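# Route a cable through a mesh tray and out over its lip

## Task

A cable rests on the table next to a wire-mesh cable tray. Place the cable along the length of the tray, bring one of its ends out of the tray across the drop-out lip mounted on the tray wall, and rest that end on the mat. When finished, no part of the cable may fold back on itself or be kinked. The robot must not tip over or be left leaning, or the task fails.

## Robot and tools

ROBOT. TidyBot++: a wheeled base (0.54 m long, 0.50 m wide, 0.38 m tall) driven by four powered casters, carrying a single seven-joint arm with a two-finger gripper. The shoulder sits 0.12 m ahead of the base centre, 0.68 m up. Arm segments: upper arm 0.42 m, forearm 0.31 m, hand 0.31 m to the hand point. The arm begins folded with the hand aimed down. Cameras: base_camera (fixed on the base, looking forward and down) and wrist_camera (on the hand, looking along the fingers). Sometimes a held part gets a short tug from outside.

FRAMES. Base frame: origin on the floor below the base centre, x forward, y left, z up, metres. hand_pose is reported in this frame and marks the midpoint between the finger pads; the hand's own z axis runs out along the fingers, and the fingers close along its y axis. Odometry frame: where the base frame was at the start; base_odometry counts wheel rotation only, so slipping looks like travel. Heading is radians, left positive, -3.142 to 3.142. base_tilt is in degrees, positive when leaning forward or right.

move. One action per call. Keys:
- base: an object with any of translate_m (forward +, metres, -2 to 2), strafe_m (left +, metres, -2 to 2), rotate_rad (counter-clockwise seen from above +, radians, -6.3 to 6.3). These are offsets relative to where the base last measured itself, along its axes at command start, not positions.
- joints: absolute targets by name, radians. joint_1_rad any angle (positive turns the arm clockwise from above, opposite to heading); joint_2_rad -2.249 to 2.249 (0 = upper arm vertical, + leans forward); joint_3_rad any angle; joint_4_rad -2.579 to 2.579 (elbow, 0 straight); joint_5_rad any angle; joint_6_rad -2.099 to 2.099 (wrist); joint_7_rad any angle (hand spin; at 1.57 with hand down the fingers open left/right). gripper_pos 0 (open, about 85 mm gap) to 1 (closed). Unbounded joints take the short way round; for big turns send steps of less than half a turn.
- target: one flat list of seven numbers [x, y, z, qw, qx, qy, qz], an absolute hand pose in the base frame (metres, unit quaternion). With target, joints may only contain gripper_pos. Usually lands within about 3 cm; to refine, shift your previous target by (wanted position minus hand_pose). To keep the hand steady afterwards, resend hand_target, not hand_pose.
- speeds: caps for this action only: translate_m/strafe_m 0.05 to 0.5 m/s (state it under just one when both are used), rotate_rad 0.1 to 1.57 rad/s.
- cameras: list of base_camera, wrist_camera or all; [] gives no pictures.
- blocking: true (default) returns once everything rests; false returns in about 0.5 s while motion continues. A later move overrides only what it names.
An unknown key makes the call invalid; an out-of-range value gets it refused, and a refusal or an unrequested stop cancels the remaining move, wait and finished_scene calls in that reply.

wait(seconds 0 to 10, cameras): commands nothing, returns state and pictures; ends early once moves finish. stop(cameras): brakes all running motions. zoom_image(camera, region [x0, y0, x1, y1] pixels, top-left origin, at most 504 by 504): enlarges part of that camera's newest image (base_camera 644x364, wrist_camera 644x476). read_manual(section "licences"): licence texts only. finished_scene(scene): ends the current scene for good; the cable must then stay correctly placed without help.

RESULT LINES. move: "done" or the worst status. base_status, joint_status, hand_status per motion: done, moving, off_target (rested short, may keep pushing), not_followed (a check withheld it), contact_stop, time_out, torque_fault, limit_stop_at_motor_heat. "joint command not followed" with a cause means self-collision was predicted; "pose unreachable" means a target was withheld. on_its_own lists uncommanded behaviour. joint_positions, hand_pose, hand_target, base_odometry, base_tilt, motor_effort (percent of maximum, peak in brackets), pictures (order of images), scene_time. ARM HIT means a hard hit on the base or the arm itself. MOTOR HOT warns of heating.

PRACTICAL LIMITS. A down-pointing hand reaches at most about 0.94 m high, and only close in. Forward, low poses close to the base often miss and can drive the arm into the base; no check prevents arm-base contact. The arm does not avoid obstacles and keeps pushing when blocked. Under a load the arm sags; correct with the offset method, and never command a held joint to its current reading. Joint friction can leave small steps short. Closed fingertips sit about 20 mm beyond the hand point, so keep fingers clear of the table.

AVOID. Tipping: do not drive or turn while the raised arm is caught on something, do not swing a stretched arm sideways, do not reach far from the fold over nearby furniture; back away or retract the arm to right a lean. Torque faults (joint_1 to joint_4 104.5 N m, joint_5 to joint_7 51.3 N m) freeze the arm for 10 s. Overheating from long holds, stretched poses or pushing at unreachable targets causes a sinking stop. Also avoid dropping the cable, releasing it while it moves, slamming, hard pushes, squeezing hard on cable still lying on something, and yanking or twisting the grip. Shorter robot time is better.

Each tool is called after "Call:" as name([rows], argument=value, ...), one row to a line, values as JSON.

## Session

Call:
move()

Scene clock: 0.00 s.
base_odometry: x=+0.000 y=+0.000 heading=+0.000
base_tilt: forward=+0.4 right=+0.7
base_status: not commanded
joint_positions: joint_1_rad=+0.003 joint_2_rad=-0.364 joint_3_rad=+3.104 joint_4_rad=-2.512 joint_5_rad=-0.024 joint_6_rad=-0.906 joint_7_rad=+1.592 gripper_pos=+0.000
joint_status: not commanded
motor_effort: joint_1_rad=-1 joint_2_rad=-1 joint_3_rad=+0 joint_4_rad=+15 joint_5_rad=+0 joint_6_rad=+0 joint_7_rad=+0
hand_pose: x=+0.2590 y=+0.0105 z=+0.5931 quat_wxyz=(-0.003, +0.999, +0.020, +0.043) (m; base frame)
hand_target: x=+0.2599 y=+0.0106 z=+0.5936 quat_wxyz=(-0.003, +0.999, +0.020, +0.044) (m; base frame)
hand_status: not commanded
pictures: base_camera, wrist_camera
camera_calibration:
wrist_camera: T_world_to_cam=[[0.0679698, -0.996703, 0.0443083, -0.0429085], [-0.996078, -0.070315, -0.0537128, 0.343758], [0.0566513, -0.0404837, -0.997573, 0.713526], [0, 0, 0, 1]] pos_world=[0.304904, 0.0102905, 0.73216]

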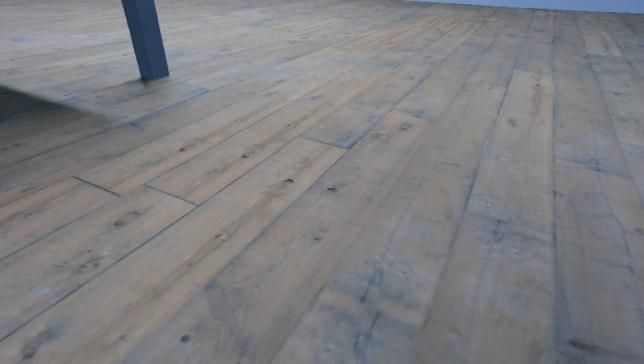

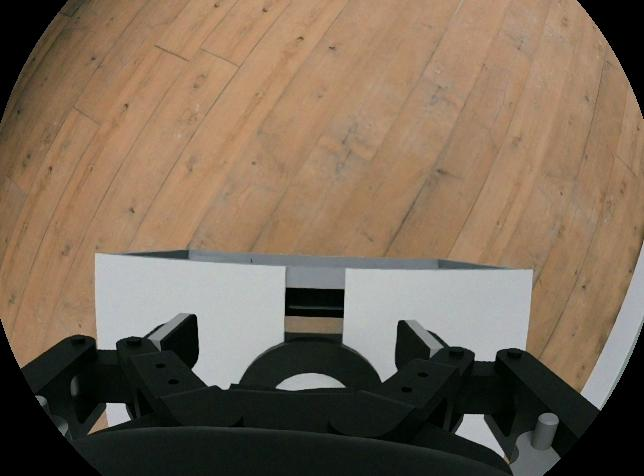

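Call:
move(joints={"joint_1_rad": -0.6, "joint_2_rad": -0.2, "joint_3_rad": 3.13, "joint_4_rad": -0.6, "joint_5_rad": 0.0, "joint_6_rad": -1.75, "joint_7_rad": 1.57, "gripper_pos": 0.4}, cameras=["wrist_camera", "base_camera"])

Scene clock: 4.67 s.
move: done
base_odometry: x=+0.000 y=+0.000 heading=+0.000
base_tilt: forward=+0.4 right=+0.7
base_status: not commanded
joint_positions: joint_1_rad=-0.575 joint_2_rad=-0.223 joint_3_rad=+3.107 joint_4_rad=-0.617 joint_5_rad=-0.024 joint_6_rad=-1.698 joint_7_rad=+1.592 gripper_pos=+0.400
joint_status: all done
motor_effort: joint_1_rad=-1(2) joint_2_rad=-3(10) joint_3_rad=+1(2) joint_4_rad=+12(20) joint_5_rad=+0(2) joint_6_rad=+7(7) joint_7_rad=+0(1)
hand_pose: x=+0.3554 y=+0.1806 z=+1.2275 quat_wxyz=(-0.151, +0.820, +0.277, +0.478) (m; base frame)
hand_target: x=+0.3625 y=+0.1739 z=+1.2133 quat_wxyz=(-0.142, +0.839, +0.265, +0.454) (m; base frame)
hand_status: not commanded
pictures: base_camera, wrist_camera
camera_calibration:
wrist_camera: T_world_to_cam=[[0.577382, -0.813646, 0.0678991, -0.151167], [-0.394503, -0.350822, -0.849289, 1.29915], [0.714841, 0.463578, -0.523544, 0.441018], [0, 0, 0, 1]] pos_world=[0.284541, 0.128327, 1.34451]

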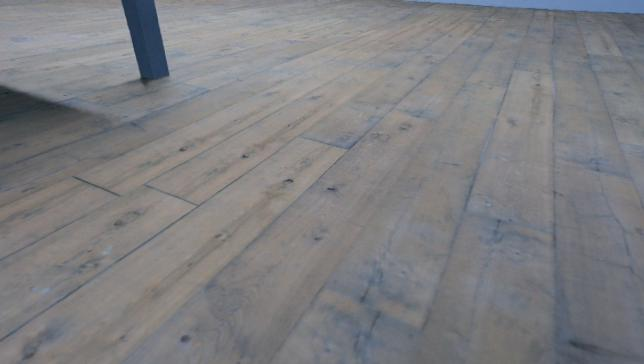

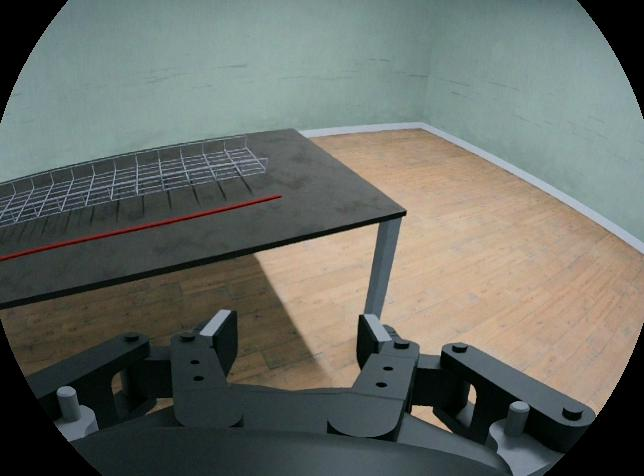

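Call:
move(joints={"joint_1_rad": -1.45}, cameras=["wrist_camera"])

Scene clock: 7.20 s.
move: done
base_odometry: x=+0.000 y=+0.000 heading=+0.000
base_tilt: forward=+0.4 right=+0.6
base_status: not commanded
joint_positions: joint_1_rad=-1.426 joint_2_rad=-0.223 joint_3_rad=+3.109 joint_4_rad=-0.617 joint_5_rad=-0.024 joint_6_rad=-1.699 joint_7_rad=+1.592 gripper_pos=+0.400
joint_status: all done
motor_effort: joint_1_rad=-1(3) joint_2_rad=-3(4) joint_3_rad=+0(1) joint_4_rad=+11(12) joint_5_rad=+0(1) joint_6_rad=+7(7) joint_7_rad=+0(1)
hand_pose: x=+0.1399 y=+0.2966 z=+1.2271 quat_wxyz=(-0.334, +0.634, +0.590, +0.373) (m; base frame)
hand_target: x=+0.1491 y=+0.2977 z=+1.2133 quat_wxyz=(-0.317, +0.655, +0.587, +0.355) (m; base frame)
hand_status: not commanded
pictures: wrist_camera
camera_calibration:
wrist_camera: T_world_to_cam=[[0.992245, -0.104322, 0.0675743, -0.200329], [0.00217418, -0.529008, -0.848614, 1.25108], [0.124276, 0.84218, -0.524679, 0.5128], [0, 0, 0, 1]] pos_world=[0.132327, 0.209062, 1.34427]

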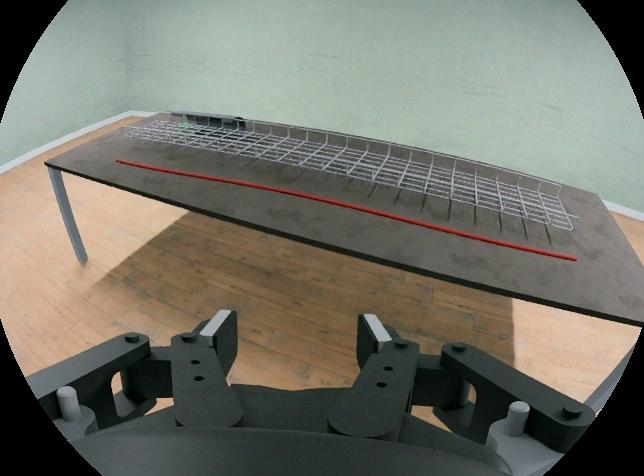

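Call:
zoom_image(camera="wrist_camera", region=[100, 90, 340, 210])

Call:
zoom_image(camera="wrist_camera", region=[340, 120, 644, 340])

Scaled by 2.100.

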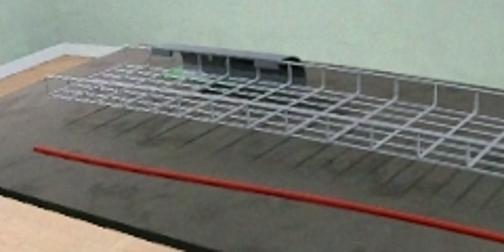

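Scaled by 1.658.

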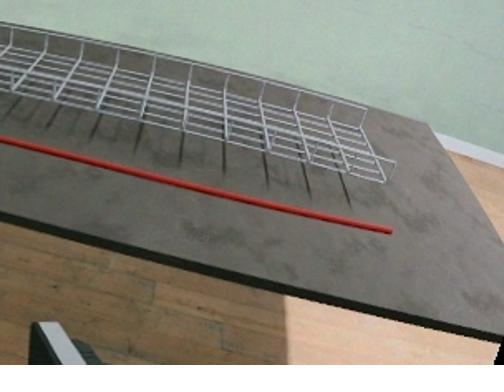

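Call:
move(base={"translate_m": 0.544, "strafe_m": 0.614, "rotate_rad": 1.117}, joints={"joint_1_rad": 0.0, "joint_2_rad": 0.305, "joint_3_rad": 3.16, "joint_4_rad": -0.695, "joint_5_rad": 0.05, "joint_6_rad": -2.04, "joint_7_rad": 0.0, "gripper_pos": 0.2}, cameras=["wrist_camera"])

Scene clock: 46.93 s.
move: done
base_odometry: x=+0.544 y=+0.614 heading=+1.118
base_tilt: forward=+0.3 right=+0.7
base_status: done
joint_positions: joint_1_rad=-0.017 joint_2_rad=+0.312 joint_3_rad=+3.144 joint_4_rad=-0.687 joint_5_rad=+0.005 joint_6_rad=-1.989 joint_7_rad=+0.058 gripper_pos=+0.200
joint_status: all done
motor_effort: joint_1_rad=-1(4) joint_2_rad=-27(32) joint_3_rad=+0(2) joint_4_rad=+15(16) joint_5_rad=+0(1) joint_6_rad=+1(8) joint_7_rad=+0(1)
hand_pose: x=+0.5603 y=+0.0067 z=+0.9445 quat_wxyz=(-0.051, +0.729, -0.680, +0.057) (m; base frame)
hand_target: x=+0.5412 y=-0.0185 z=+0.9436 quat_wxyz=(-0.018, +0.691, -0.721, +0.053) (m; base frame)
hand_status: not commanded
pictures: wrist_camera
camera_calibration:
wrist_camera: T_world_to_cam=[[-0.989126, -0.102591, -0.105377, 0.644886], [-0.104697, 0.994396, 0.0146369, 0.091259], [0.103285, 0.0255104, -0.994325, 1.01722], [0, 0, 0, 1]] pos_world=[0.542365, -0.0505379, 1.07807]

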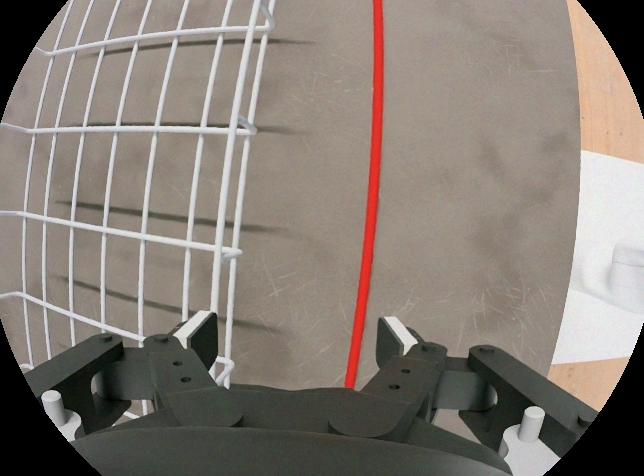

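Call:
move(joints={"joint_2_rad": 0.147, "joint_4_rad": -1.546, "joint_6_rad": -1.293, "gripper_pos": 0.3}, cameras=["wrist_camera"])

Scene clock: 61.30 s.
move: done
base_odometry: x=+0.544 y=+0.614 heading=+1.118
base_tilt: forward=+0.3 right=+0.7
base_status: not commanded
joint_positions: joint_1_rad=-0.017 joint_2_rad=+0.178 joint_3_rad=+3.144 joint_4_rad=-1.535 joint_5_rad=+0.005 joint_6_rad=-1.346 joint_7_rad=+0.056 gripper_pos=+0.300
joint_status: all done
motor_effort: joint_1_rad=-1(2) joint_2_rad=-24(28) joint_3_rad=+0(1) joint_4_rad=+17(18) joint_5_rad=+1(1) joint_6_rad=+0(1) joint_7_rad=+0(1)
hand_pose: x=+0.5302 y=+0.0060 z=+0.7412 quat_wxyz=(-0.027, +0.731, -0.681, +0.032) (m; base frame)
hand_target: x=+0.5408 y=-0.0211 z=+0.7525 quat_wxyz=(-0.036, +0.702, -0.708, +0.074) (m; base frame)
hand_status: not commanded
pictures: wrist_camera
camera_calibration:
wrist_camera: T_world_to_cam=[[-0.993971, -0.103892, -0.0350526, 0.544068], [-0.10466, 0.99429, 0.0208382, 0.0872012], [0.0326876, 0.0243812, -0.999168, 0.859233], [0, 0, 0, 1]] pos_world=[0.521828, -0.0511279, 0.875772]

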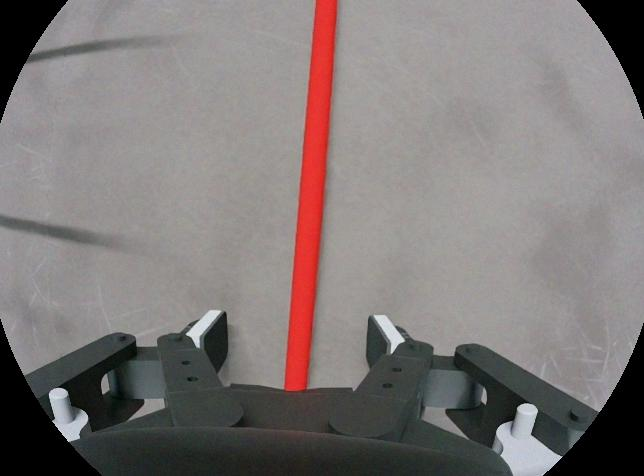

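Call:
move(joints={"joint_4_rad": -1.505, "gripper_pos": 0.95}, cameras=["wrist_camera"])

Call:
move(joints={"joint_2_rad": 0.15, "joint_4_rad": -0.885, "joint_6_rad": -1.83, "gripper_pos": 0.98}, cameras=["wrist_camera"])

Scene clock: 65.93 s.
move: done
base_odometry: x=+0.544 y=+0.614 heading=+1.118
base_tilt: forward=+0.3 right=+0.6
base_status: not commanded
joint_positions: joint_1_rad=-0.017 joint_2_rad=+0.174 joint_3_rad=+3.144 joint_4_rad=-1.514 joint_5_rad=+0.005 joint_6_rad=-1.342 joint_7_rad=+0.055 gripper_pos=+0.937
joint_status: all done
motor_effort: joint_1_rad=-1(2) joint_2_rad=-24(25) joint_3_rad=+0(0) joint_4_rad=+17(18) joint_5_rad=+1(1) joint_6_rad=+0(1) joint_7_rad=+0(0)
hand_pose: x=+0.5386 y=+0.0061 z=+0.7502 quat_wxyz=(-0.037, +0.731, -0.681, +0.042) (m; base frame)
hand_target: x=+0.5547 y=-0.0213 z=+0.7676 quat_wxyz=(-0.050, +0.700, -0.707, +0.088) (m; base frame)
hand_status: not commanded
pictures: wrist_camera
camera_calibration:
wrist_camera: T_world_to_cam=[[-0.992592, -0.103125, -0.0642319, 0.573929], [-0.104488, 0.994359, 0.0182336, 0.0896467], [0.0619893, 0.02481, -0.997768, 0.851143], [0, 0, 0, 1]] pos_world=[0.526282, -0.0510716, 0.884474]

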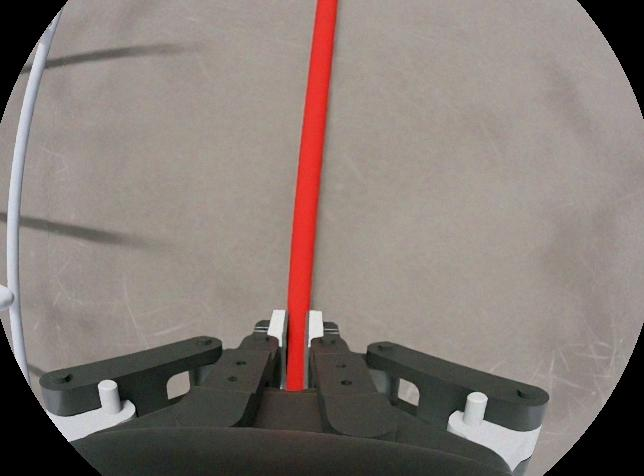

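Scene clock: 67.80 s.
move: done
base_odometry: x=+0.544 y=+0.614 heading=+1.118
base_tilt: forward=+0.3 right=+0.7
base_status: not commanded
joint_positions: joint_1_rad=-0.017 joint_2_rad=+0.173 joint_3_rad=+3.144 joint_4_rad=-0.907 joint_5_rad=+0.005 joint_6_rad=-1.776 joint_7_rad=+0.055 gripper_pos=+0.960
joint_status: all done
motor_effort: joint_1_rad=-1(2) joint_2_rad=-24(27) joint_3_rad=+0(1) joint_4_rad=+18(20) joint_5_rad=+1(2) joint_6_rad=+2(2) joint_7_rad=+0(0)
hand_pose: x=+0.5562 y=+0.0064 z=+0.9459 quat_wxyz=(-0.097, +0.723, -0.676, +0.104) (m; base frame)
hand_target: x=+0.5369 y=-0.0205 z=+0.9592 quat_wxyz=(-0.079, +0.687, -0.713, +0.115) (m; base frame)
hand_status: not commanded
pictures: wrist_camera
camera_calibration:
wrist_camera: T_world_to_cam=[[-0.966705, -0.100585, -0.235295, 0.751379], [-0.10422, 0.99455, 0.00303023, 0.101829], [0.233708, 0.0274517, -0.971919, 0.925264], [0, 0, 0, 1]] pos_world=[0.520733, -0.051097, 1.07577]

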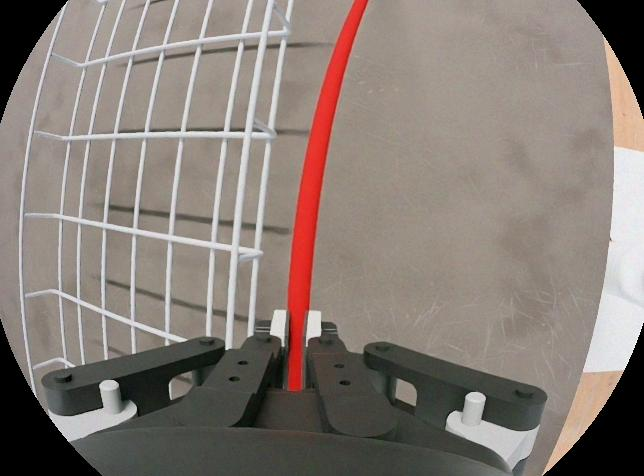

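Call:
zoom_image(camera="wrist_camera", region=[230, 0, 430, 200])

Scaled by 2.520.

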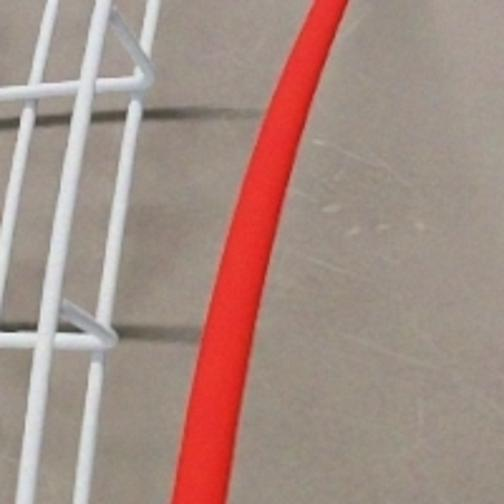

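Call:
move(joints={"joint_2_rad": 0.05, "joint_4_rad": -0.64, "joint_6_rad": -1.567, "gripper_pos": 0.98}, cameras=["wrist_camera"])

Scene clock: 77.63 s.
move: done
base_odometry: x=+0.544 y=+0.614 heading=+1.118
base_tilt: forward=+0.4 right=+0.6
base_status: not commanded
joint_positions: joint_1_rad=-0.017 joint_2_rad=+0.065 joint_3_rad=+3.144 joint_4_rad=-0.657 joint_5_rad=+0.005 joint_6_rad=-1.628 joint_7_rad=+0.055 gripper_pos=+0.960
joint_status: all done
motor_effort: joint_1_rad=-1(1) joint_2_rad=-19(26) joint_3_rad=+0(1) joint_4_rad=+16(19) joint_5_rad=+1(1) joint_6_rad=+6(7) joint_7_rad=+0(0)
hand_pose: x=+0.5754 y=+0.0066 z=+1.1192 quat_wxyz=(-0.266, +0.674, -0.630, +0.280) (m; base frame)
hand_target: x=+0.5806 y=-0.0223 z=+1.1475 quat_wxyz=(-0.283, +0.626, -0.652, +0.321) (m; base frame)
hand_status: not commanded
pictures: wrist_camera
camera_calibration:
wrist_camera: T_world_to_cam=[[-0.730697, -0.0977868, -0.675663, 1.16777], [-0.0950531, 0.994621, -0.0411535, 0.147279], [0.676053, 0.0341531, -0.736061, 0.570707], [0, 0, 0, 1]] pos_world=[0.481459, -0.0517851, 1.21516]

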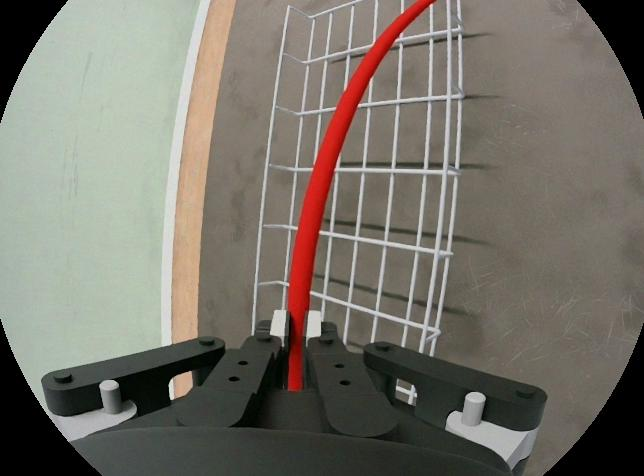

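Call:
move(joints={"joint_6_rad": -0.85, "gripper_pos": 0.98}, blocking=false, cameras=[])

Call:
move(joints={"joint_2_rad": 0.194, "joint_4_rad": -0.886, "joint_6_rad": -0.544, "gripper_pos": 0.98}, cameras=["wrist_camera"])

Call:
move(base={"strafe_m": 0.10}, joints={"joint_2_rad": 0.3735, "joint_4_rad": -0.779, "joint_6_rad": -1.224, "gripper_pos": 0.98}, cameras=["wrist_camera"])

Scene clock: 93.73 s.
move: moving
base_odometry: x=+0.544 y=+0.614 heading=+1.118
base_tilt: forward=+0.3 right=+0.6
base_status: not commanded
joint_positions: joint_1_rad=-0.017 joint_2_rad=+0.065 joint_3_rad=+3.144 joint_4_rad=-0.657 joint_5_rad=+0.005 joint_6_rad=-1.157 joint_7_rad=+0.055 gripper_pos=+0.960
joint_status: joint_6_rad moving; the others done
motor_effort: joint_1_rad=-1(1) joint_2_rad=-21(21) joint_3_rad=+0(1) joint_4_rad=+18(18) joint_5_rad=+1(1) joint_6_rad=+9(9) joint_7_rad=+0(0)
hand_pose: x=+0.6504 y=+0.0079 z=+1.2435 quat_wxyz=(-0.407, +0.590, -0.551, +0.428) (m; base frame)
hand_target: x=+0.6475 y=-0.0212 z=+1.2977 quat_wxyz=(-0.438, +0.528, -0.544, +0.482) (m; base frame)
hand_status: not commanded
pictures: none
No camera images: "cameras" was empty.

Scene clock: 95.33 s.
move: done
base_odometry: x=+0.544 y=+0.614 heading=+1.118
base_tilt: forward=+0.3 right=+0.6
base_status: not commanded
joint_positions: joint_1_rad=-0.017 joint_2_rad=+0.214 joint_3_rad=+3.144 joint_4_rad=-0.896 joint_5_rad=+0.005 joint_6_rad=-0.600 joint_7_rad=+0.055 gripper_pos=+0.960
joint_status: all done
motor_effort: joint_1_rad=-1(2) joint_2_rad=-30(37) joint_3_rad=+0(1) joint_4_rad=+22(25) joint_5_rad=+1(1) joint_6_rad=+9(10) joint_7_rad=+0(0)
hand_pose: x=+0.7981 y=+0.0108 z=+1.1895 quat_wxyz=(-0.453, +0.552, -0.514, +0.475) (m; base frame)
hand_target: x=+0.7881 y=-0.0169 z=+1.2265 quat_wxyz=(-0.464, +0.514, -0.512, +0.509) (m; base frame)
hand_status: not commanded
pictures: wrist_camera
camera_calibration:
wrist_camera: T_world_to_cam=[[-0.183254, -0.094407, -0.978522, 1.30169], [-0.0575392, 0.994702, -0.0851923, 0.189611], [0.98138, 0.0406915, -0.187715, -0.42425], [0, 0, 0, 1]] pos_world=[0.665801, -0.0484536, 1.21025]

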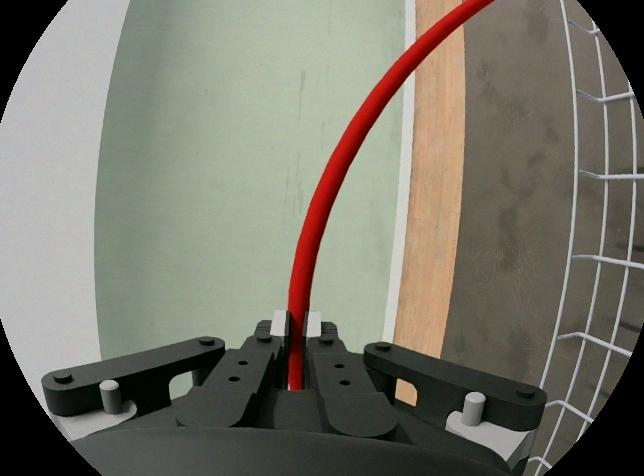

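Scene clock: 96.83 s.
move: done
base_odometry: x=+0.454 y=+0.658 heading=+1.118
base_tilt: forward=+0.4 right=+0.6
base_status: done
joint_positions: joint_1_rad=-0.008 joint_2_rad=+0.386 joint_3_rad=+3.150 joint_4_rad=-0.797 joint_5_rad=+0.008 joint_6_rad=-1.168 joint_7_rad=+0.055 gripper_pos=+0.960
joint_status: all done
motor_effort: joint_1_rad=-2(4) joint_2_rad=-35(40) joint_3_rad=-1(2) joint_4_rad=+20(23) joint_5_rad=+0(1) joint_6_rad=+5(9) joint_7_rad=+0(1)
hand_pose: x=+0.7899 y=+0.0002 z=+0.9711 quat_wxyz=(-0.260, +0.671, -0.634, +0.283) (m; base frame)
hand_target: x=+0.7751 y=-0.0225 z=+0.9771 quat_wxyz=(-0.242, +0.650, -0.661, +0.286) (m; base frame)
hand_status: not commanded
pictures: wrist_camera
camera_calibration:
wrist_camera: T_world_to_cam=[[-0.733792, -0.092695, -0.673021, 1.22366], [-0.0814455, 0.995506, -0.0483112, 0.164142], [0.674475, 0.0193642, -0.738044, 0.320103], [0, 0, 0, 1]] pos_world=[0.695376, -0.056176, 1.06773]

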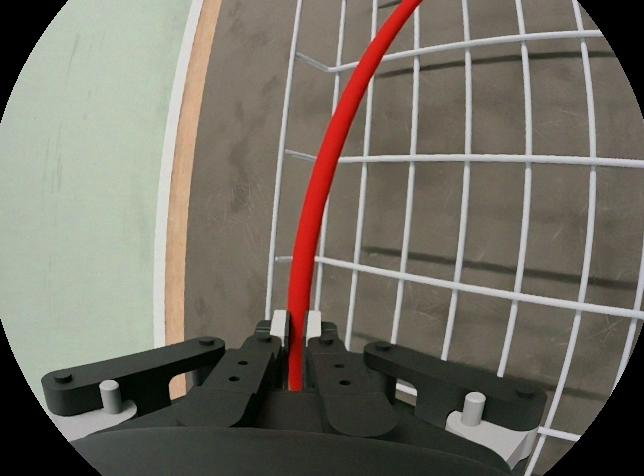

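Call:
move(base={"strafe_m": 0.07}, joints={"joint_2_rad": 0.565, "joint_4_rad": -0.72, "joint_6_rad": -1.436, "gripper_pos": 0.98}, cameras=["wrist_camera"])

Scene clock: 100.13 s.
move: done
base_odometry: x=+0.391 y=+0.689 heading=+1.118
base_tilt: forward=+0.4 right=+0.6
base_status: done
joint_positions: joint_1_rad=-0.006 joint_2_rad=+0.576 joint_3_rad=+3.151 joint_4_rad=-0.737 joint_5_rad=+0.012 joint_6_rad=-1.381 joint_7_rad=+0.055 gripper_pos=+0.960
joint_status: all done
motor_effort: joint_1_rad=-2(5) joint_2_rad=-40(44) joint_3_rad=-1(3) joint_4_rad=+19(21) joint_5_rad=+0(1) joint_6_rad=+3(6) joint_7_rad=+0(1)
hand_pose: x=+0.7871 y=-0.0026 z=+0.8340 quat_wxyz=(-0.146, +0.708, -0.671, +0.167) (m; base frame)
hand_target: x=+0.7728 y=-0.0227 z=+0.8421 quat_wxyz=(-0.125, +0.685, -0.697, +0.170) (m; base frame)
hand_status: not commanded
pictures: wrist_camera
camera_calibration:
wrist_camera: T_world_to_cam=[[-0.917642, -0.0894653, -0.387206, 1.03544], [-0.0870706, 0.995919, -0.0237612, 0.144048], [0.387751, 0.0119099, -0.921687, 0.599612], [0, 0, 0, 1]] pos_world=[0.730203, -0.0579655, 0.957004]

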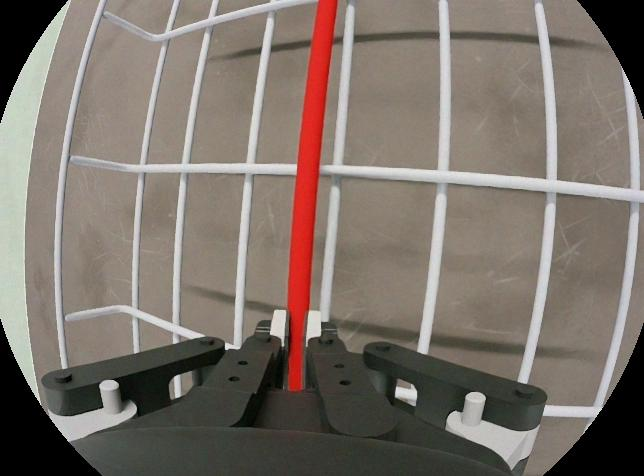

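Call:
move(joints={"gripper_pos": 0.45}, cameras=[])

Call:
move(base={"strafe_m": 0.8}, joints={"joint_1_rad": 0.0, "joint_2_rad": 0.285, "joint_4_rad": -0.672, "joint_6_rad": -2.04, "gripper_pos": 0.3}, cameras=["wrist_camera"])

Scene clock: 104.03 s.
move: done
base_odometry: x=+0.391 y=+0.689 heading=+1.118
base_tilt: forward=+0.3 right=+0.6
base_status: not commanded
joint_positions: joint_1_rad=-0.006 joint_2_rad=+0.576 joint_3_rad=+3.151 joint_4_rad=-0.737 joint_5_rad=+0.012 joint_6_rad=-1.386 joint_7_rad=+0.055 gripper_pos=+0.450
joint_status: all done
motor_effort: joint_1_rad=-1(2) joint_2_rad=-39(40) joint_3_rad=-1(1) joint_4_rad=+18(19) joint_5_rad=+0(1) joint_6_rad=+3(4) joint_7_rad=+0(0)
hand_pose: x=+0.7857 y=-0.0026 z=+0.8333 quat_wxyz=(-0.145, +0.708, -0.671, +0.165) (m; base frame)
hand_target: x=+0.7728 y=-0.0227 z=+0.8421 quat_wxyz=(-0.125, +0.685, -0.697, +0.170) (m; base frame)
hand_status: not commanded
pictures: none
No camera images: "cameras" was empty.

Scene clock: 106.87 s.
move: done
base_odometry: x=-0.328 y=+1.039 heading=+1.118
base_tilt: forward=+0.3 right=+0.6
base_status: done
joint_positions: joint_1_rad=+0.003 joint_2_rad=+0.286 joint_3_rad=+3.155 joint_4_rad=-0.682 joint_5_rad=+0.022 joint_6_rad=-1.989 joint_7_rad=+0.055 gripper_pos=+0.300
joint_status: all done
motor_effort: joint_1_rad=-1(6) joint_2_rad=-26(43) joint_3_rad=+0(4) joint_4_rad=+15(20) joint_5_rad=+1(4) joint_6_rad=+1(11) joint_7_rad=+0(1)
hand_pose: x=+0.5539 y=-0.0105 z=+0.9581 quat_wxyz=(-0.055, +0.714, -0.694, +0.076) (m; base frame)
hand_target: x=+0.5389 y=-0.0185 z=+0.9589 quat_wxyz=(-0.034, +0.690, -0.720, +0.068) (m; base frame)
hand_status: not commanded
pictures: wrist_camera
camera_calibration:
wrist_camera: T_world_to_cam=[[-0.988677, -0.0624806, -0.136431, 0.668102], [-0.0624497, 0.998038, -0.00451038, 0.102531], [0.136445, 0.00406076, -0.990639, 1.00972], [0, 0, 0, 1]] pos_world=[0.529168, -0.0646865, 1.09188]

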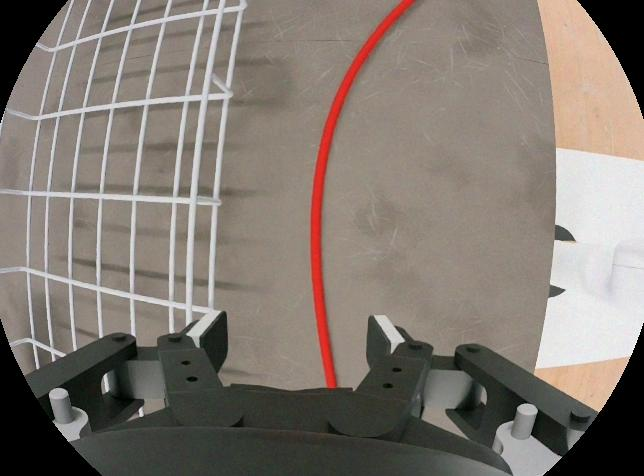

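Call:
move(joints={"joint_4_rad": -1.378, "joint_6_rad": -1.325, "gripper_pos": 0.3}, cameras=["wrist_camera"])

Scene clock: 128.73 s.
move: done
base_odometry: x=-0.328 y=+1.039 heading=+1.118
base_tilt: forward=+0.3 right=+0.6
base_status: not commanded
joint_positions: joint_1_rad=+0.003 joint_2_rad=+0.286 joint_3_rad=+3.155 joint_4_rad=-1.368 joint_5_rad=+0.022 joint_6_rad=-1.378 joint_7_rad=+0.055 gripper_pos=+0.300
joint_status: all done
motor_effort: joint_1_rad=-1(2) joint_2_rad=-28(30) joint_3_rad=+0(0) joint_4_rad=+17(19) joint_5_rad=+1(1) joint_6_rad=+0(2) joint_7_rad=+0(1)
hand_pose: x=+0.5850 y=-0.0122 z=+0.7501 quat_wxyz=(-0.028, +0.721, -0.691, +0.049) (m; base frame)
hand_target: x=+0.5979 y=-0.0218 z=+0.7494 quat_wxyz=(-0.034, +0.702, -0.708, +0.074) (m; base frame)
hand_status: not commanded
pictures: wrist_camera
camera_calibration:
wrist_camera: T_world_to_cam=[[-0.995364, -0.0748569, -0.0603933, 0.617148], [-0.0749086, 0.997189, -0.00141, 0.110209], [0.0603291, 0.00312052, -0.998174, 0.849608], [0, 0, 0, 1]] pos_world=[0.571287, -0.0663531, 0.885483]

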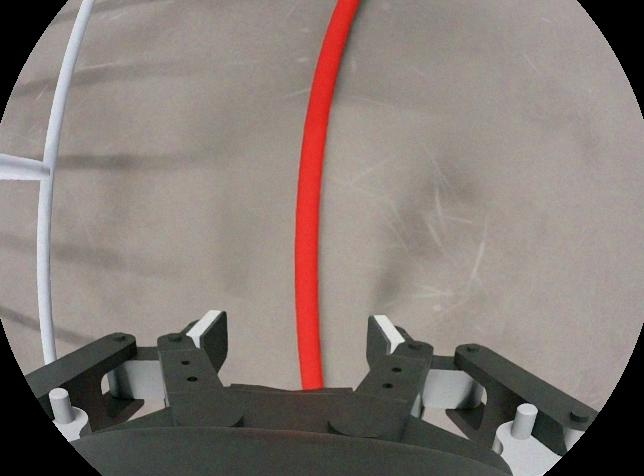

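Call:
move(joints={"gripper_pos": 0.95}, cameras=[])

Call:
move(base={"strafe_m": 0.1}, joints={"joint_4_rad": -0.735, "joint_6_rad": -1.806, "gripper_pos": 0.98}, cameras=["wrist_camera"])

Scene clock: 130.63 s.
move: done
base_odometry: x=-0.328 y=+1.039 heading=+1.118
base_tilt: forward=+0.3 right=+0.6
base_status: not commanded
joint_positions: joint_1_rad=+0.003 joint_2_rad=+0.286 joint_3_rad=+3.155 joint_4_rad=-1.368 joint_5_rad=+0.022 joint_6_rad=-1.376 joint_7_rad=+0.055 gripper_pos=+0.937
joint_status: all done
motor_effort: joint_1_rad=-1(2) joint_2_rad=-26(29) joint_3_rad=+0(1) joint_4_rad=+16(18) joint_5_rad=+1(1) joint_6_rad=+1(1) joint_7_rad=+0(1)
hand_pose: x=+0.5856 y=-0.0122 z=+0.7502 quat_wxyz=(-0.029, +0.721, -0.691, +0.049) (m; base frame)
hand_target: x=+0.5979 y=-0.0218 z=+0.7494 quat_wxyz=(-0.034, +0.702, -0.708, +0.074) (m; base frame)
hand_status: not commanded
pictures: none
No camera images: "cameras" was empty.

Scene clock: 132.53 s.
move: done
base_odometry: x=-0.418 y=+1.083 heading=+1.118
base_tilt: forward=+0.3 right=+0.7
base_status: done
joint_positions: joint_1_rad=+0.001 joint_2_rad=+0.288 joint_3_rad=+3.159 joint_4_rad=-0.757 joint_5_rad=+0.026 joint_6_rad=-1.754 joint_7_rad=+0.054 gripper_pos=+0.960
joint_status: all done
motor_effort: joint_1_rad=-1(6) joint_2_rad=-28(32) joint_3_rad=+0(4) joint_4_rad=+17(20) joint_5_rad=+0(2) joint_6_rad=+2(3) joint_7_rad=+0(0)
hand_pose: x=+0.6152 y=-0.0140 z=+0.9498 quat_wxyz=(-0.105, +0.706, -0.687, +0.135) (m; base frame)
hand_target: x=+0.6015 y=-0.0209 z=+0.9545 quat_wxyz=(-0.092, +0.685, -0.711, +0.130) (m; base frame)
hand_status: not commanded
pictures: wrist_camera
camera_calibration:
wrist_camera: T_world_to_cam=[[-0.955335, -0.0651596, -0.288253, 0.851051], [-0.0606688, 0.997857, -0.0244959, 0.127689], [0.289232, -0.00591383, -0.957241, 0.867266], [0, 0, 0, 1]] pos_world=[0.569944, -0.066832, 1.07863]

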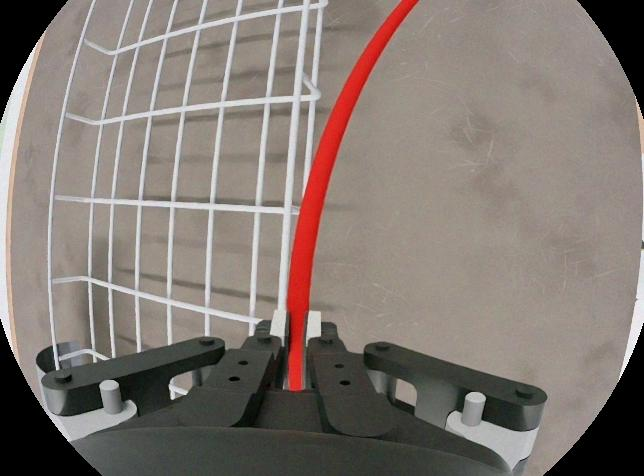

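Call:
move(joints={"joint_2_rad": 0.08, "joint_4_rad": -0.72, "joint_6_rad": -0.8, "gripper_pos": 0.98}, blocking=false, cameras=[])

Call:
move(base={"strafe_m": 0.06}, joints={"joint_2_rad": 0.19, "joint_4_rad": -0.886, "joint_6_rad": -0.544, "gripper_pos": 0.98}, cameras=["wrist_camera"])

Scene clock: 134.77 s.
move: moving
base_odometry: x=-0.418 y=+1.083 heading=+1.118
base_tilt: forward=+0.4 right=+0.6
base_status: not commanded
joint_positions: joint_1_rad=+0.001 joint_2_rad=+0.239 joint_3_rad=+3.159 joint_4_rad=-0.754 joint_5_rad=+0.026 joint_6_rad=-1.408 joint_7_rad=+0.054 gripper_pos=+0.960
joint_status: joint_2_rad moving; joint_4_rad moving; joint_6_rad moving; the others done
motor_effort: joint_1_rad=-1(2) joint_2_rad=-31(31) joint_3_rad=+0(1) joint_4_rad=+20(20) joint_5_rad=+1(1) joint_6_rad=+6(6) joint_7_rad=+0(0)
hand_pose: x=+0.6919 y=-0.0154 z=+1.0328 quat_wxyz=(-0.236, +0.670, -0.648, +0.275) (m; base frame)
hand_target: x=+0.6899 y=-0.0227 z=+1.0931 quat_wxyz=(-0.286, +0.628, -0.646, +0.328) (m; base frame)
hand_status: not commanded
pictures: none
No camera images: "cameras" was empty.

Scene clock: 136.23 s.
move: done
base_odometry: x=-0.472 y=+1.110 heading=+1.118
base_tilt: forward=+0.4 right=+0.6
base_status: done
joint_positions: joint_1_rad=-0.001 joint_2_rad=+0.192 joint_3_rad=+3.158 joint_4_rad=-0.885 joint_5_rad=+0.026 joint_6_rad=-0.607 joint_7_rad=+0.054 gripper_pos=+0.960
joint_status: all done
motor_effort: joint_1_rad=-2(4) joint_2_rad=-29(30) joint_3_rad=+0(2) joint_4_rad=+22(23) joint_5_rad=+0(2) joint_6_rad=+9(10) joint_7_rad=+0(0)
hand_pose: x=+0.7854 y=-0.0116 z=+1.2089 quat_wxyz=(-0.444, +0.540, -0.514, +0.496) (m; base frame)
hand_target: x=+0.7859 y=-0.0168 z=+1.2291 quat_wxyz=(-0.465, +0.513, -0.511, +0.510) (m; base frame)
hand_status: not commanded
pictures: wrist_camera
camera_calibration:
wrist_camera: T_world_to_cam=[[-0.161153, -0.107793, -0.981025, 1.30176], [-0.0154613, 0.994171, -0.106697, 0.205771], [0.986808, -0.0020266, -0.16188, -0.44322], [0, 0, 0, 1]] pos_world=[0.650336, -0.0651494, 1.22726]

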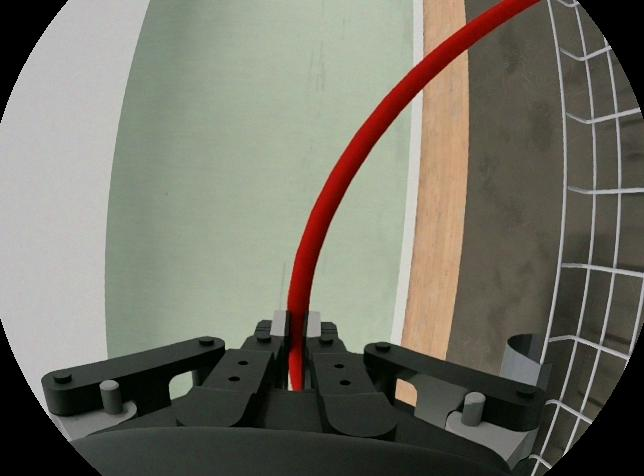

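Call:
move(joints={"joint_2_rad": 0.37, "joint_4_rad": -0.775, "joint_6_rad": -1.224, "gripper_pos": 0.98}, cameras=["wrist_camera"])

Scene clock: 139.20 s.
move: done
base_odometry: x=-0.472 y=+1.110 heading=+1.118
base_tilt: forward=+0.4 right=+0.6
base_status: not commanded
joint_positions: joint_1_rad=-0.001 joint_2_rad=+0.384 joint_3_rad=+3.158 joint_4_rad=-0.796 joint_5_rad=+0.026 joint_6_rad=-1.172 joint_7_rad=+0.054 gripper_pos=+0.960
joint_status: all done
motor_effort: joint_1_rad=-1(3) joint_2_rad=-35(40) joint_3_rad=+0(1) joint_4_rad=+20(23) joint_5_rad=+1(2) joint_6_rad=+5(10) joint_7_rad=+0(0)
hand_pose: x=+0.7885 y=-0.0138 z=+0.9726 quat_wxyz=(-0.251, +0.666, -0.639, +0.292) (m; base frame)
hand_target: x=+0.7745 y=-0.0225 z=+0.9814 quat_wxyz=(-0.244, +0.649, -0.660, +0.288) (m; base frame)
hand_status: not commanded
pictures: wrist_camera
camera_calibration:
wrist_camera: T_world_to_cam=[[-0.735778, -0.0889945, -0.67135, 1.22236], [-0.0592839, 0.995986, -0.0670552, 0.178805], [0.674623, -0.00953749, -0.738101, 0.321932], [0, 0, 0, 1]] pos_world=[0.692801, -0.0662342, 1.07024]

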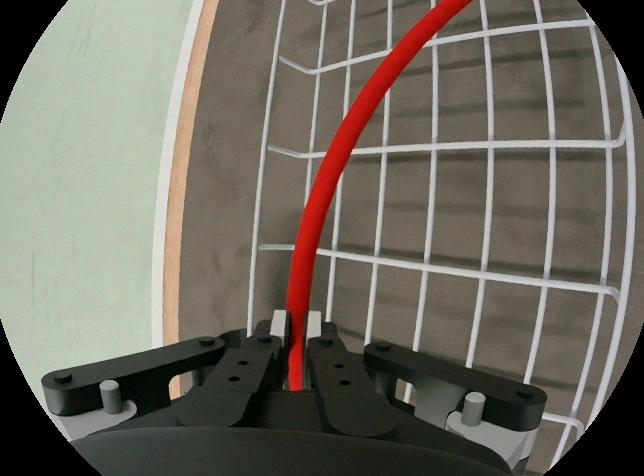

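Call:
move(base={"strafe_m": 0.05}, joints={"joint_2_rad": 0.565, "joint_4_rad": -0.72, "joint_6_rad": -1.436, "gripper_pos": 0.98}, cameras=["wrist_camera"])

Scene clock: 142.73 s.
move: done
base_odometry: x=-0.517 y=+1.132 heading=+1.118
base_tilt: forward=+0.4 right=+0.6
base_status: done
joint_positions: joint_1_rad=-0.004 joint_2_rad=+0.574 joint_3_rad=+3.158 joint_4_rad=-0.738 joint_5_rad=+0.027 joint_6_rad=-1.382 joint_7_rad=+0.053 gripper_pos=+0.960
joint_status: all done
motor_effort: joint_1_rad=-1(5) joint_2_rad=-39(44) joint_3_rad=+0(3) joint_4_rad=+19(21) joint_5_rad=+1(1) joint_6_rad=+3(6) joint_7_rad=+0(0)
hand_pose: x=+0.7862 y=-0.0118 z=+0.8350 quat_wxyz=(-0.139, +0.705, -0.674, +0.174) (m; base frame)
hand_target: x=+0.7728 y=-0.0226 z=+0.8420 quat_wxyz=(-0.125, +0.685, -0.697, +0.170) (m; base frame)
hand_status: not commanded
pictures: wrist_camera
camera_calibration:
wrist_camera: T_world_to_cam=[[-0.918768, -0.0841866, -0.385718, 1.0339], [-0.074127, 0.996409, -0.0409075, 0.157333], [0.387777, -0.00899236, -0.921709, 0.600835], [0, 0, 0, 1]] pos_world=[0.728583, -0.0643245, 0.959024]

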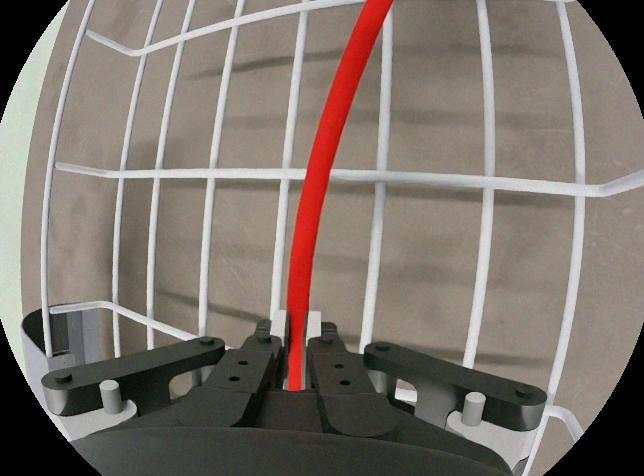

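Call:
move(base={"strafe_m": 0.045}, cameras=["wrist_camera"])

Scene clock: 145.57 s.
move: done
base_odometry: x=-0.558 y=+1.152 heading=+1.118
base_tilt: forward=+0.4 right=+0.7
base_status: done
joint_positions: joint_1_rad=-0.005 joint_2_rad=+0.574 joint_3_rad=+3.158 joint_4_rad=-0.738 joint_5_rad=+0.027 joint_6_rad=-1.387 joint_7_rad=+0.053 gripper_pos=+0.960
joint_status: not commanded
motor_effort: joint_1_rad=-1(6) joint_2_rad=-39(41) joint_3_rad=+0(3) joint_4_rad=+18(20) joint_5_rad=+1(2) joint_6_rad=+3(4) joint_7_rad=+0(0)
hand_pose: x=+0.7848 y=-0.0115 z=+0.8344 quat_wxyz=(-0.137, +0.705, -0.674, +0.172) (m; base frame)
hand_target: x=+0.7728 y=-0.0226 z=+0.8420 quat_wxyz=(-0.125, +0.685, -0.697, +0.170) (m; base frame)
hand_status: not commanded
pictures: wrist_camera
camera_calibration:
wrist_camera: T_world_to_cam=[[-0.92063, -0.0844566, -0.381193, 1.03008], [-0.0746687, 0.996389, -0.0404242, 0.156906], [0.383231, -0.0087525, -0.923611, 0.605941], [0, 0, 0, 1]] pos_world=[0.727826, -0.064039, 0.958658]

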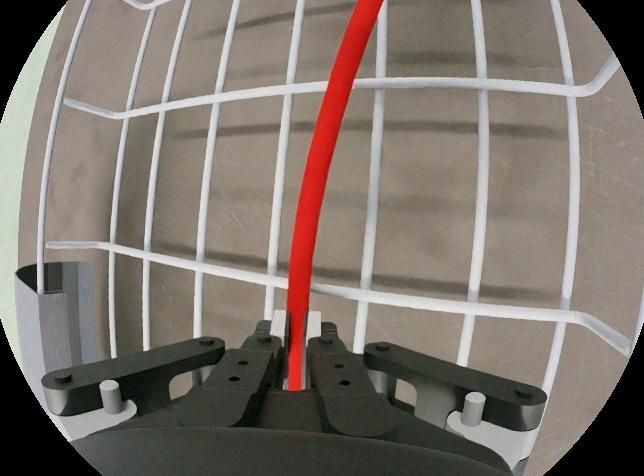

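Call:
move(base={"strafe_m": 0.04}, cameras=["wrist_camera"])

Scene clock: 148.97 s.
move: done
base_odometry: x=-0.594 y=+1.170 heading=+1.118
base_tilt: forward=+0.4 right=+0.6
base_status: done
joint_positions: joint_1_rad=-0.003 joint_2_rad=+0.574 joint_3_rad=+3.158 joint_4_rad=-0.737 joint_5_rad=+0.027 joint_6_rad=-1.388 joint_7_rad=+0.053 gripper_pos=+0.960
joint_status: not commanded
motor_effort: joint_1_rad=-1(6) joint_2_rad=-39(41) joint_3_rad=+0(3) joint_4_rad=+19(20) joint_5_rad=+1(2) joint_6_rad=+3(4) joint_7_rad=+0(0)
hand_pose: x=+0.7847 y=-0.0122 z=+0.8344 quat_wxyz=(-0.137, +0.705, -0.674, +0.172) (m; base frame)
hand_target: x=+0.7728 y=-0.0226 z=+0.8420 quat_wxyz=(-0.125, +0.685, -0.697, +0.170) (m; base frame)
hand_status: not commanded
pictures: wrist_camera
camera_calibration:
wrist_camera: T_world_to_cam=[[-0.920892, -0.0835861, -0.380751, 1.02972], [-0.0736603, 0.996457, -0.0405955, 0.156971], [0.382795, -0.00933787, -0.923786, 0.606444], [0, 0, 0, 1]] pos_world=[0.727679, -0.0646819, 0.958663]

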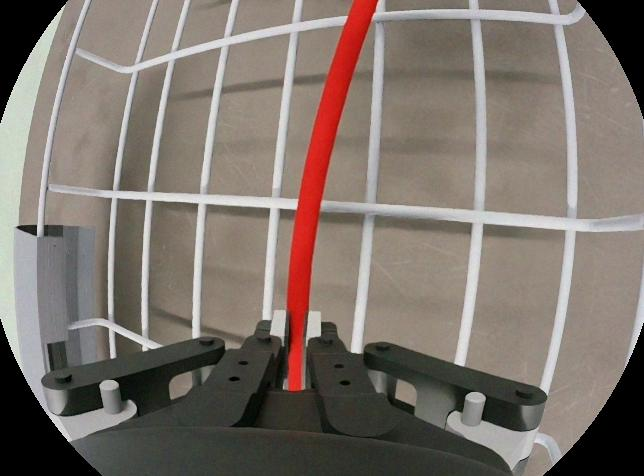

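Call:
move(joints={"gripper_pos": 0.45}, cameras=[])

Call:
move(joints={"joint_2_rad": 0.2}, blocking=false, cameras=[])

Call:
move(joints={"joint_1_rad": 0.8, "joint_2_rad": -0.1, "joint_4_rad": -0.65, "joint_6_rad": -1.85, "joint_7_rad": 1.62}, cameras=["wrist_camera"])

Scene clock: 152.23 s.
move: done
base_odometry: x=-0.594 y=+1.170 heading=+1.118
base_tilt: forward=+0.3 right=+0.6
base_status: not commanded
joint_positions: joint_1_rad=-0.003 joint_2_rad=+0.574 joint_3_rad=+3.158 joint_4_rad=-0.737 joint_5_rad=+0.027 joint_6_rad=-1.388 joint_7_rad=+0.053 gripper_pos=+0.450
joint_status: all done
motor_effort: joint_1_rad=-1(2) joint_2_rad=-40(40) joint_3_rad=+0(1) joint_4_rad=+19(19) joint_5_rad=+1(1) joint_6_rad=+3(4) joint_7_rad=+0(0)
hand_pose: x=+0.7847 y=-0.0122 z=+0.8344 quat_wxyz=(-0.137, +0.705, -0.674, +0.172) (m; base frame)
hand_target: x=+0.7728 y=-0.0226 z=+0.8420 quat_wxyz=(-0.125, +0.685, -0.697, +0.170) (m; base frame)
hand_status: not commanded
pictures: none
No camera images: "cameras" was empty.

Scene clock: 152.73 s.
move: moving
base_odometry: x=-0.594 y=+1.170 heading=+1.118
base_tilt: forward=+0.4 right=+0.6
base_status: not commanded
joint_positions: joint_1_rad=-0.003 joint_2_rad=+0.503 joint_3_rad=+3.158 joint_4_rad=-0.737 joint_5_rad=+0.027 joint_6_rad=-1.388 joint_7_rad=+0.053 gripper_pos=+0.450
joint_status: joint_2_rad moving
motor_effort: joint_1_rad=-1(2) joint_2_rad=-41(43) joint_3_rad=+0(1) joint_4_rad=+21(21) joint_5_rad=+1(1) joint_6_rad=+3(4) joint_7_rad=+0(0)
hand_pose: x=+0.7720 y=-0.0123 z=+0.8816 quat_wxyz=(-0.161, +0.698, -0.669, +0.197) (m; base frame)
hand_target: x=+0.7457 y=-0.0226 z=+0.9275 quat_wxyz=(-0.171, +0.672, -0.687, +0.215) (m; base frame)
hand_status: not commanded
pictures: none
No camera images: "cameras" was empty.

Scene clock: 155.33 s.
move: done
base_odometry: x=-0.594 y=+1.170 heading=+1.118
base_tilt: forward=+0.3 right=+0.6
base_status: not commanded
joint_positions: joint_1_rad=+0.776 joint_2_rad=-0.096 joint_3_rad=+3.158 joint_4_rad=-0.666 joint_5_rad=+0.027 joint_6_rad=-1.798 joint_7_rad=+1.561 gripper_pos=+0.450
joint_status: all done
motor_effort: joint_1_rad=-1(2) joint_2_rad=-10(43) joint_3_rad=+0(1) joint_4_rad=+13(19) joint_5_rad=+1(2) joint_6_rad=+6(7) joint_7_rad=+0(1)
hand_pose: x=+0.3573 y=-0.2523 z=+1.1427 quat_wxyz=(+0.153, +0.850, -0.369, +0.345) (m; base frame)
hand_target: x=+0.3357 y=-0.2526 z=+1.1391 quat_wxyz=(+0.170, +0.858, -0.364, +0.321) (m; base frame)
hand_status: not commanded
pictures: wrist_camera
camera_calibration:
wrist_camera: T_world_to_cam=[[-0.737025, -0.672965, 0.0625455, 0.0125741], [-0.528367, 0.516001, -0.67422, 1.14249], [0.421453, -0.529964, -0.735878, 0.692747], [0, 0, 0, 1]] pos_world=[0.32096, -0.213932, 1.27928]

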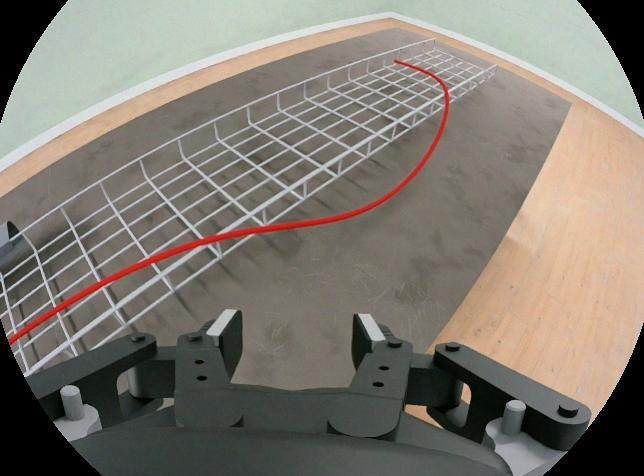

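Call:
move(joints={"joint_1_rad": -0.5}, cameras=["wrist_camera"])

Scene clock: 171.17 s.
move: done
base_odometry: x=-0.594 y=+1.170 heading=+1.118
base_tilt: forward=+0.3 right=+0.6
base_status: not commanded
joint_positions: joint_1_rad=-0.476 joint_2_rad=-0.096 joint_3_rad=+3.158 joint_4_rad=-0.666 joint_5_rad=+0.027 joint_6_rad=-1.799 joint_7_rad=+1.564 gripper_pos=+0.450
joint_status: all done
motor_effort: joint_1_rad=-1(2) joint_2_rad=-9(11) joint_3_rad=+0(1) joint_4_rad=+13(14) joint_5_rad=+1(1) joint_6_rad=+5(6) joint_7_rad=+0(0)
hand_pose: x=+0.4329 y=+0.1471 z=+1.1424 quat_wxyz=(-0.077, +0.904, +0.200, +0.369) (m; base frame)
hand_target: x=+0.4203 y=+0.1412 z=+1.1391 quat_wxyz=(-0.059, +0.903, +0.230, +0.358) (m; base frame)
hand_status: not commanded
pictures: wrist_camera
camera_calibration:
wrist_camera: T_world_to_cam=[[0.409875, -0.909854, 0.064562, -0.126935], [-0.655271, -0.342948, -0.673057, 1.15613], [0.634525, 0.233564, -0.736767, 0.668732], [0, 0, 0, 1]] pos_world=[0.385281, 0.124811, 1.27904]

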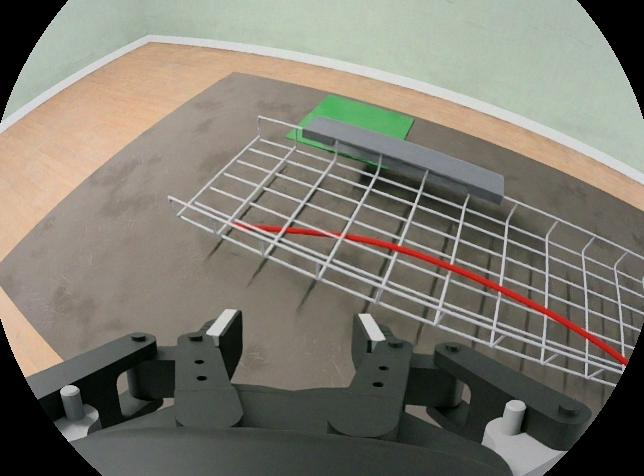

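Call:
move(base={"strafe_m": -1.2}, joints={"joint_1_rad": 0.01, "joint_2_rad": 0.35, "joint_4_rad": -0.522, "joint_6_rad": -1.7, "joint_7_rad": 0.9, "gripper_pos": 0.35}, cameras=["wrist_camera"])

Scene clock: 199.13 s.
move: done
base_odometry: x=+0.486 y=+0.645 heading=+1.119
base_tilt: forward=+0.4 right=+0.7
base_status: done
joint_positions: joint_1_rad=+0.000 joint_2_rad=+0.357 joint_3_rad=+3.158 joint_4_rad=-0.541 joint_5_rad=+0.027 joint_6_rad=-1.749 joint_7_rad=+0.956 gripper_pos=+0.350
joint_status: all done
motor_effort: joint_1_rad=-2(3) joint_2_rad=-29(34) joint_3_rad=+0(2) joint_4_rad=+16(19) joint_5_rad=+1(2) joint_6_rad=+3(6) joint_7_rad=+0(1)
hand_pose: x=+0.6596 y=-0.0131 z=+0.9983 quat_wxyz=(-0.058, +0.920, -0.305, +0.239) (m; base frame)
hand_target: x=+0.6712 y=-0.0270 z=+1.0174 quat_wxyz=(-0.064, +0.898, -0.337, +0.275) (m; base frame)
hand_status: not commanded
pictures: wrist_camera
camera_calibration:
wrist_camera: T_world_to_cam=[[-0.531726, -0.823484, -0.197845, 0.527846], [-0.731958, 0.564349, -0.38177, 0.924422], [0.426035, -0.0581829, -0.902834, 0.755636], [0, 0, 0, 1]] pos_world=[0.63538, -0.0430588, 1.13956]

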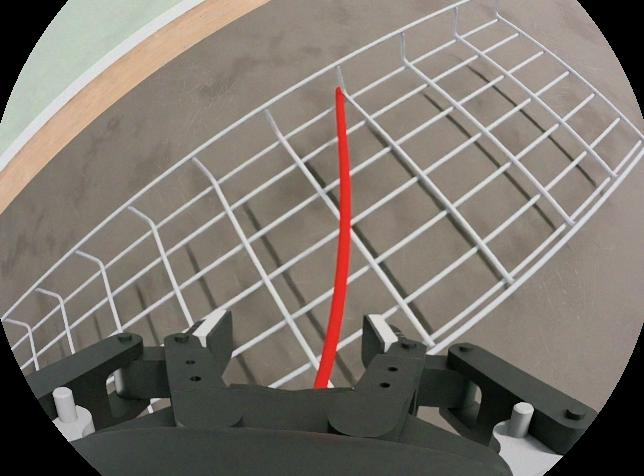

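Call:
move()

Scene clock: 206.10 s.
base_odometry: x=+0.486 y=+0.645 heading=+1.119
base_tilt: forward=+0.4 right=+0.7
base_status: done
joint_positions: joint_1_rad=+0.000 joint_2_rad=+0.357 joint_3_rad=+3.158 joint_4_rad=-0.541 joint_5_rad=+0.027 joint_6_rad=-1.749 joint_7_rad=+0.956 gripper_pos=+0.350
joint_status: all done
motor_effort: joint_1_rad=-1(3) joint_2_rad=-30(34) joint_3_rad=+0(2) joint_4_rad=+16(19) joint_5_rad=+0(2) joint_6_rad=+3(6) joint_7_rad=+0(1)
hand_pose: x=+0.6596 y=-0.0131 z=+0.9983 quat_wxyz=(-0.058, +0.920, -0.305, +0.239) (m; base frame)
hand_target: x=+0.6712 y=-0.0270 z=+1.0174 quat_wxyz=(-0.064, +0.898, -0.337, +0.275) (m; base frame)
hand_status: not commanded
pictures: base_camera, wrist_camera
camera_calibration:
wrist_camera: T_world_to_cam=[[-0.531857, -0.823381, -0.19792, 0.528009], [-0.731864, 0.564499, -0.381727, 0.924319], [0.426032, -0.0581731, -0.902836, 0.755641], [0, 0, 0, 1]] pos_world=[0.635374, -0.0430672, 1.13956]

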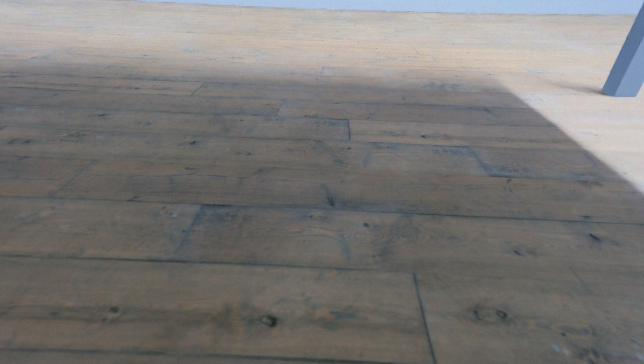

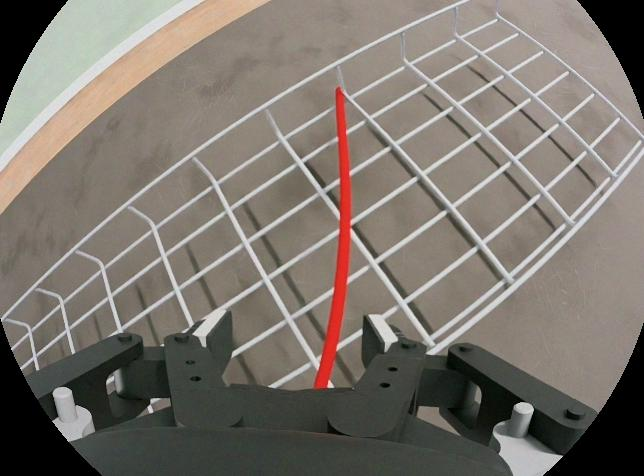

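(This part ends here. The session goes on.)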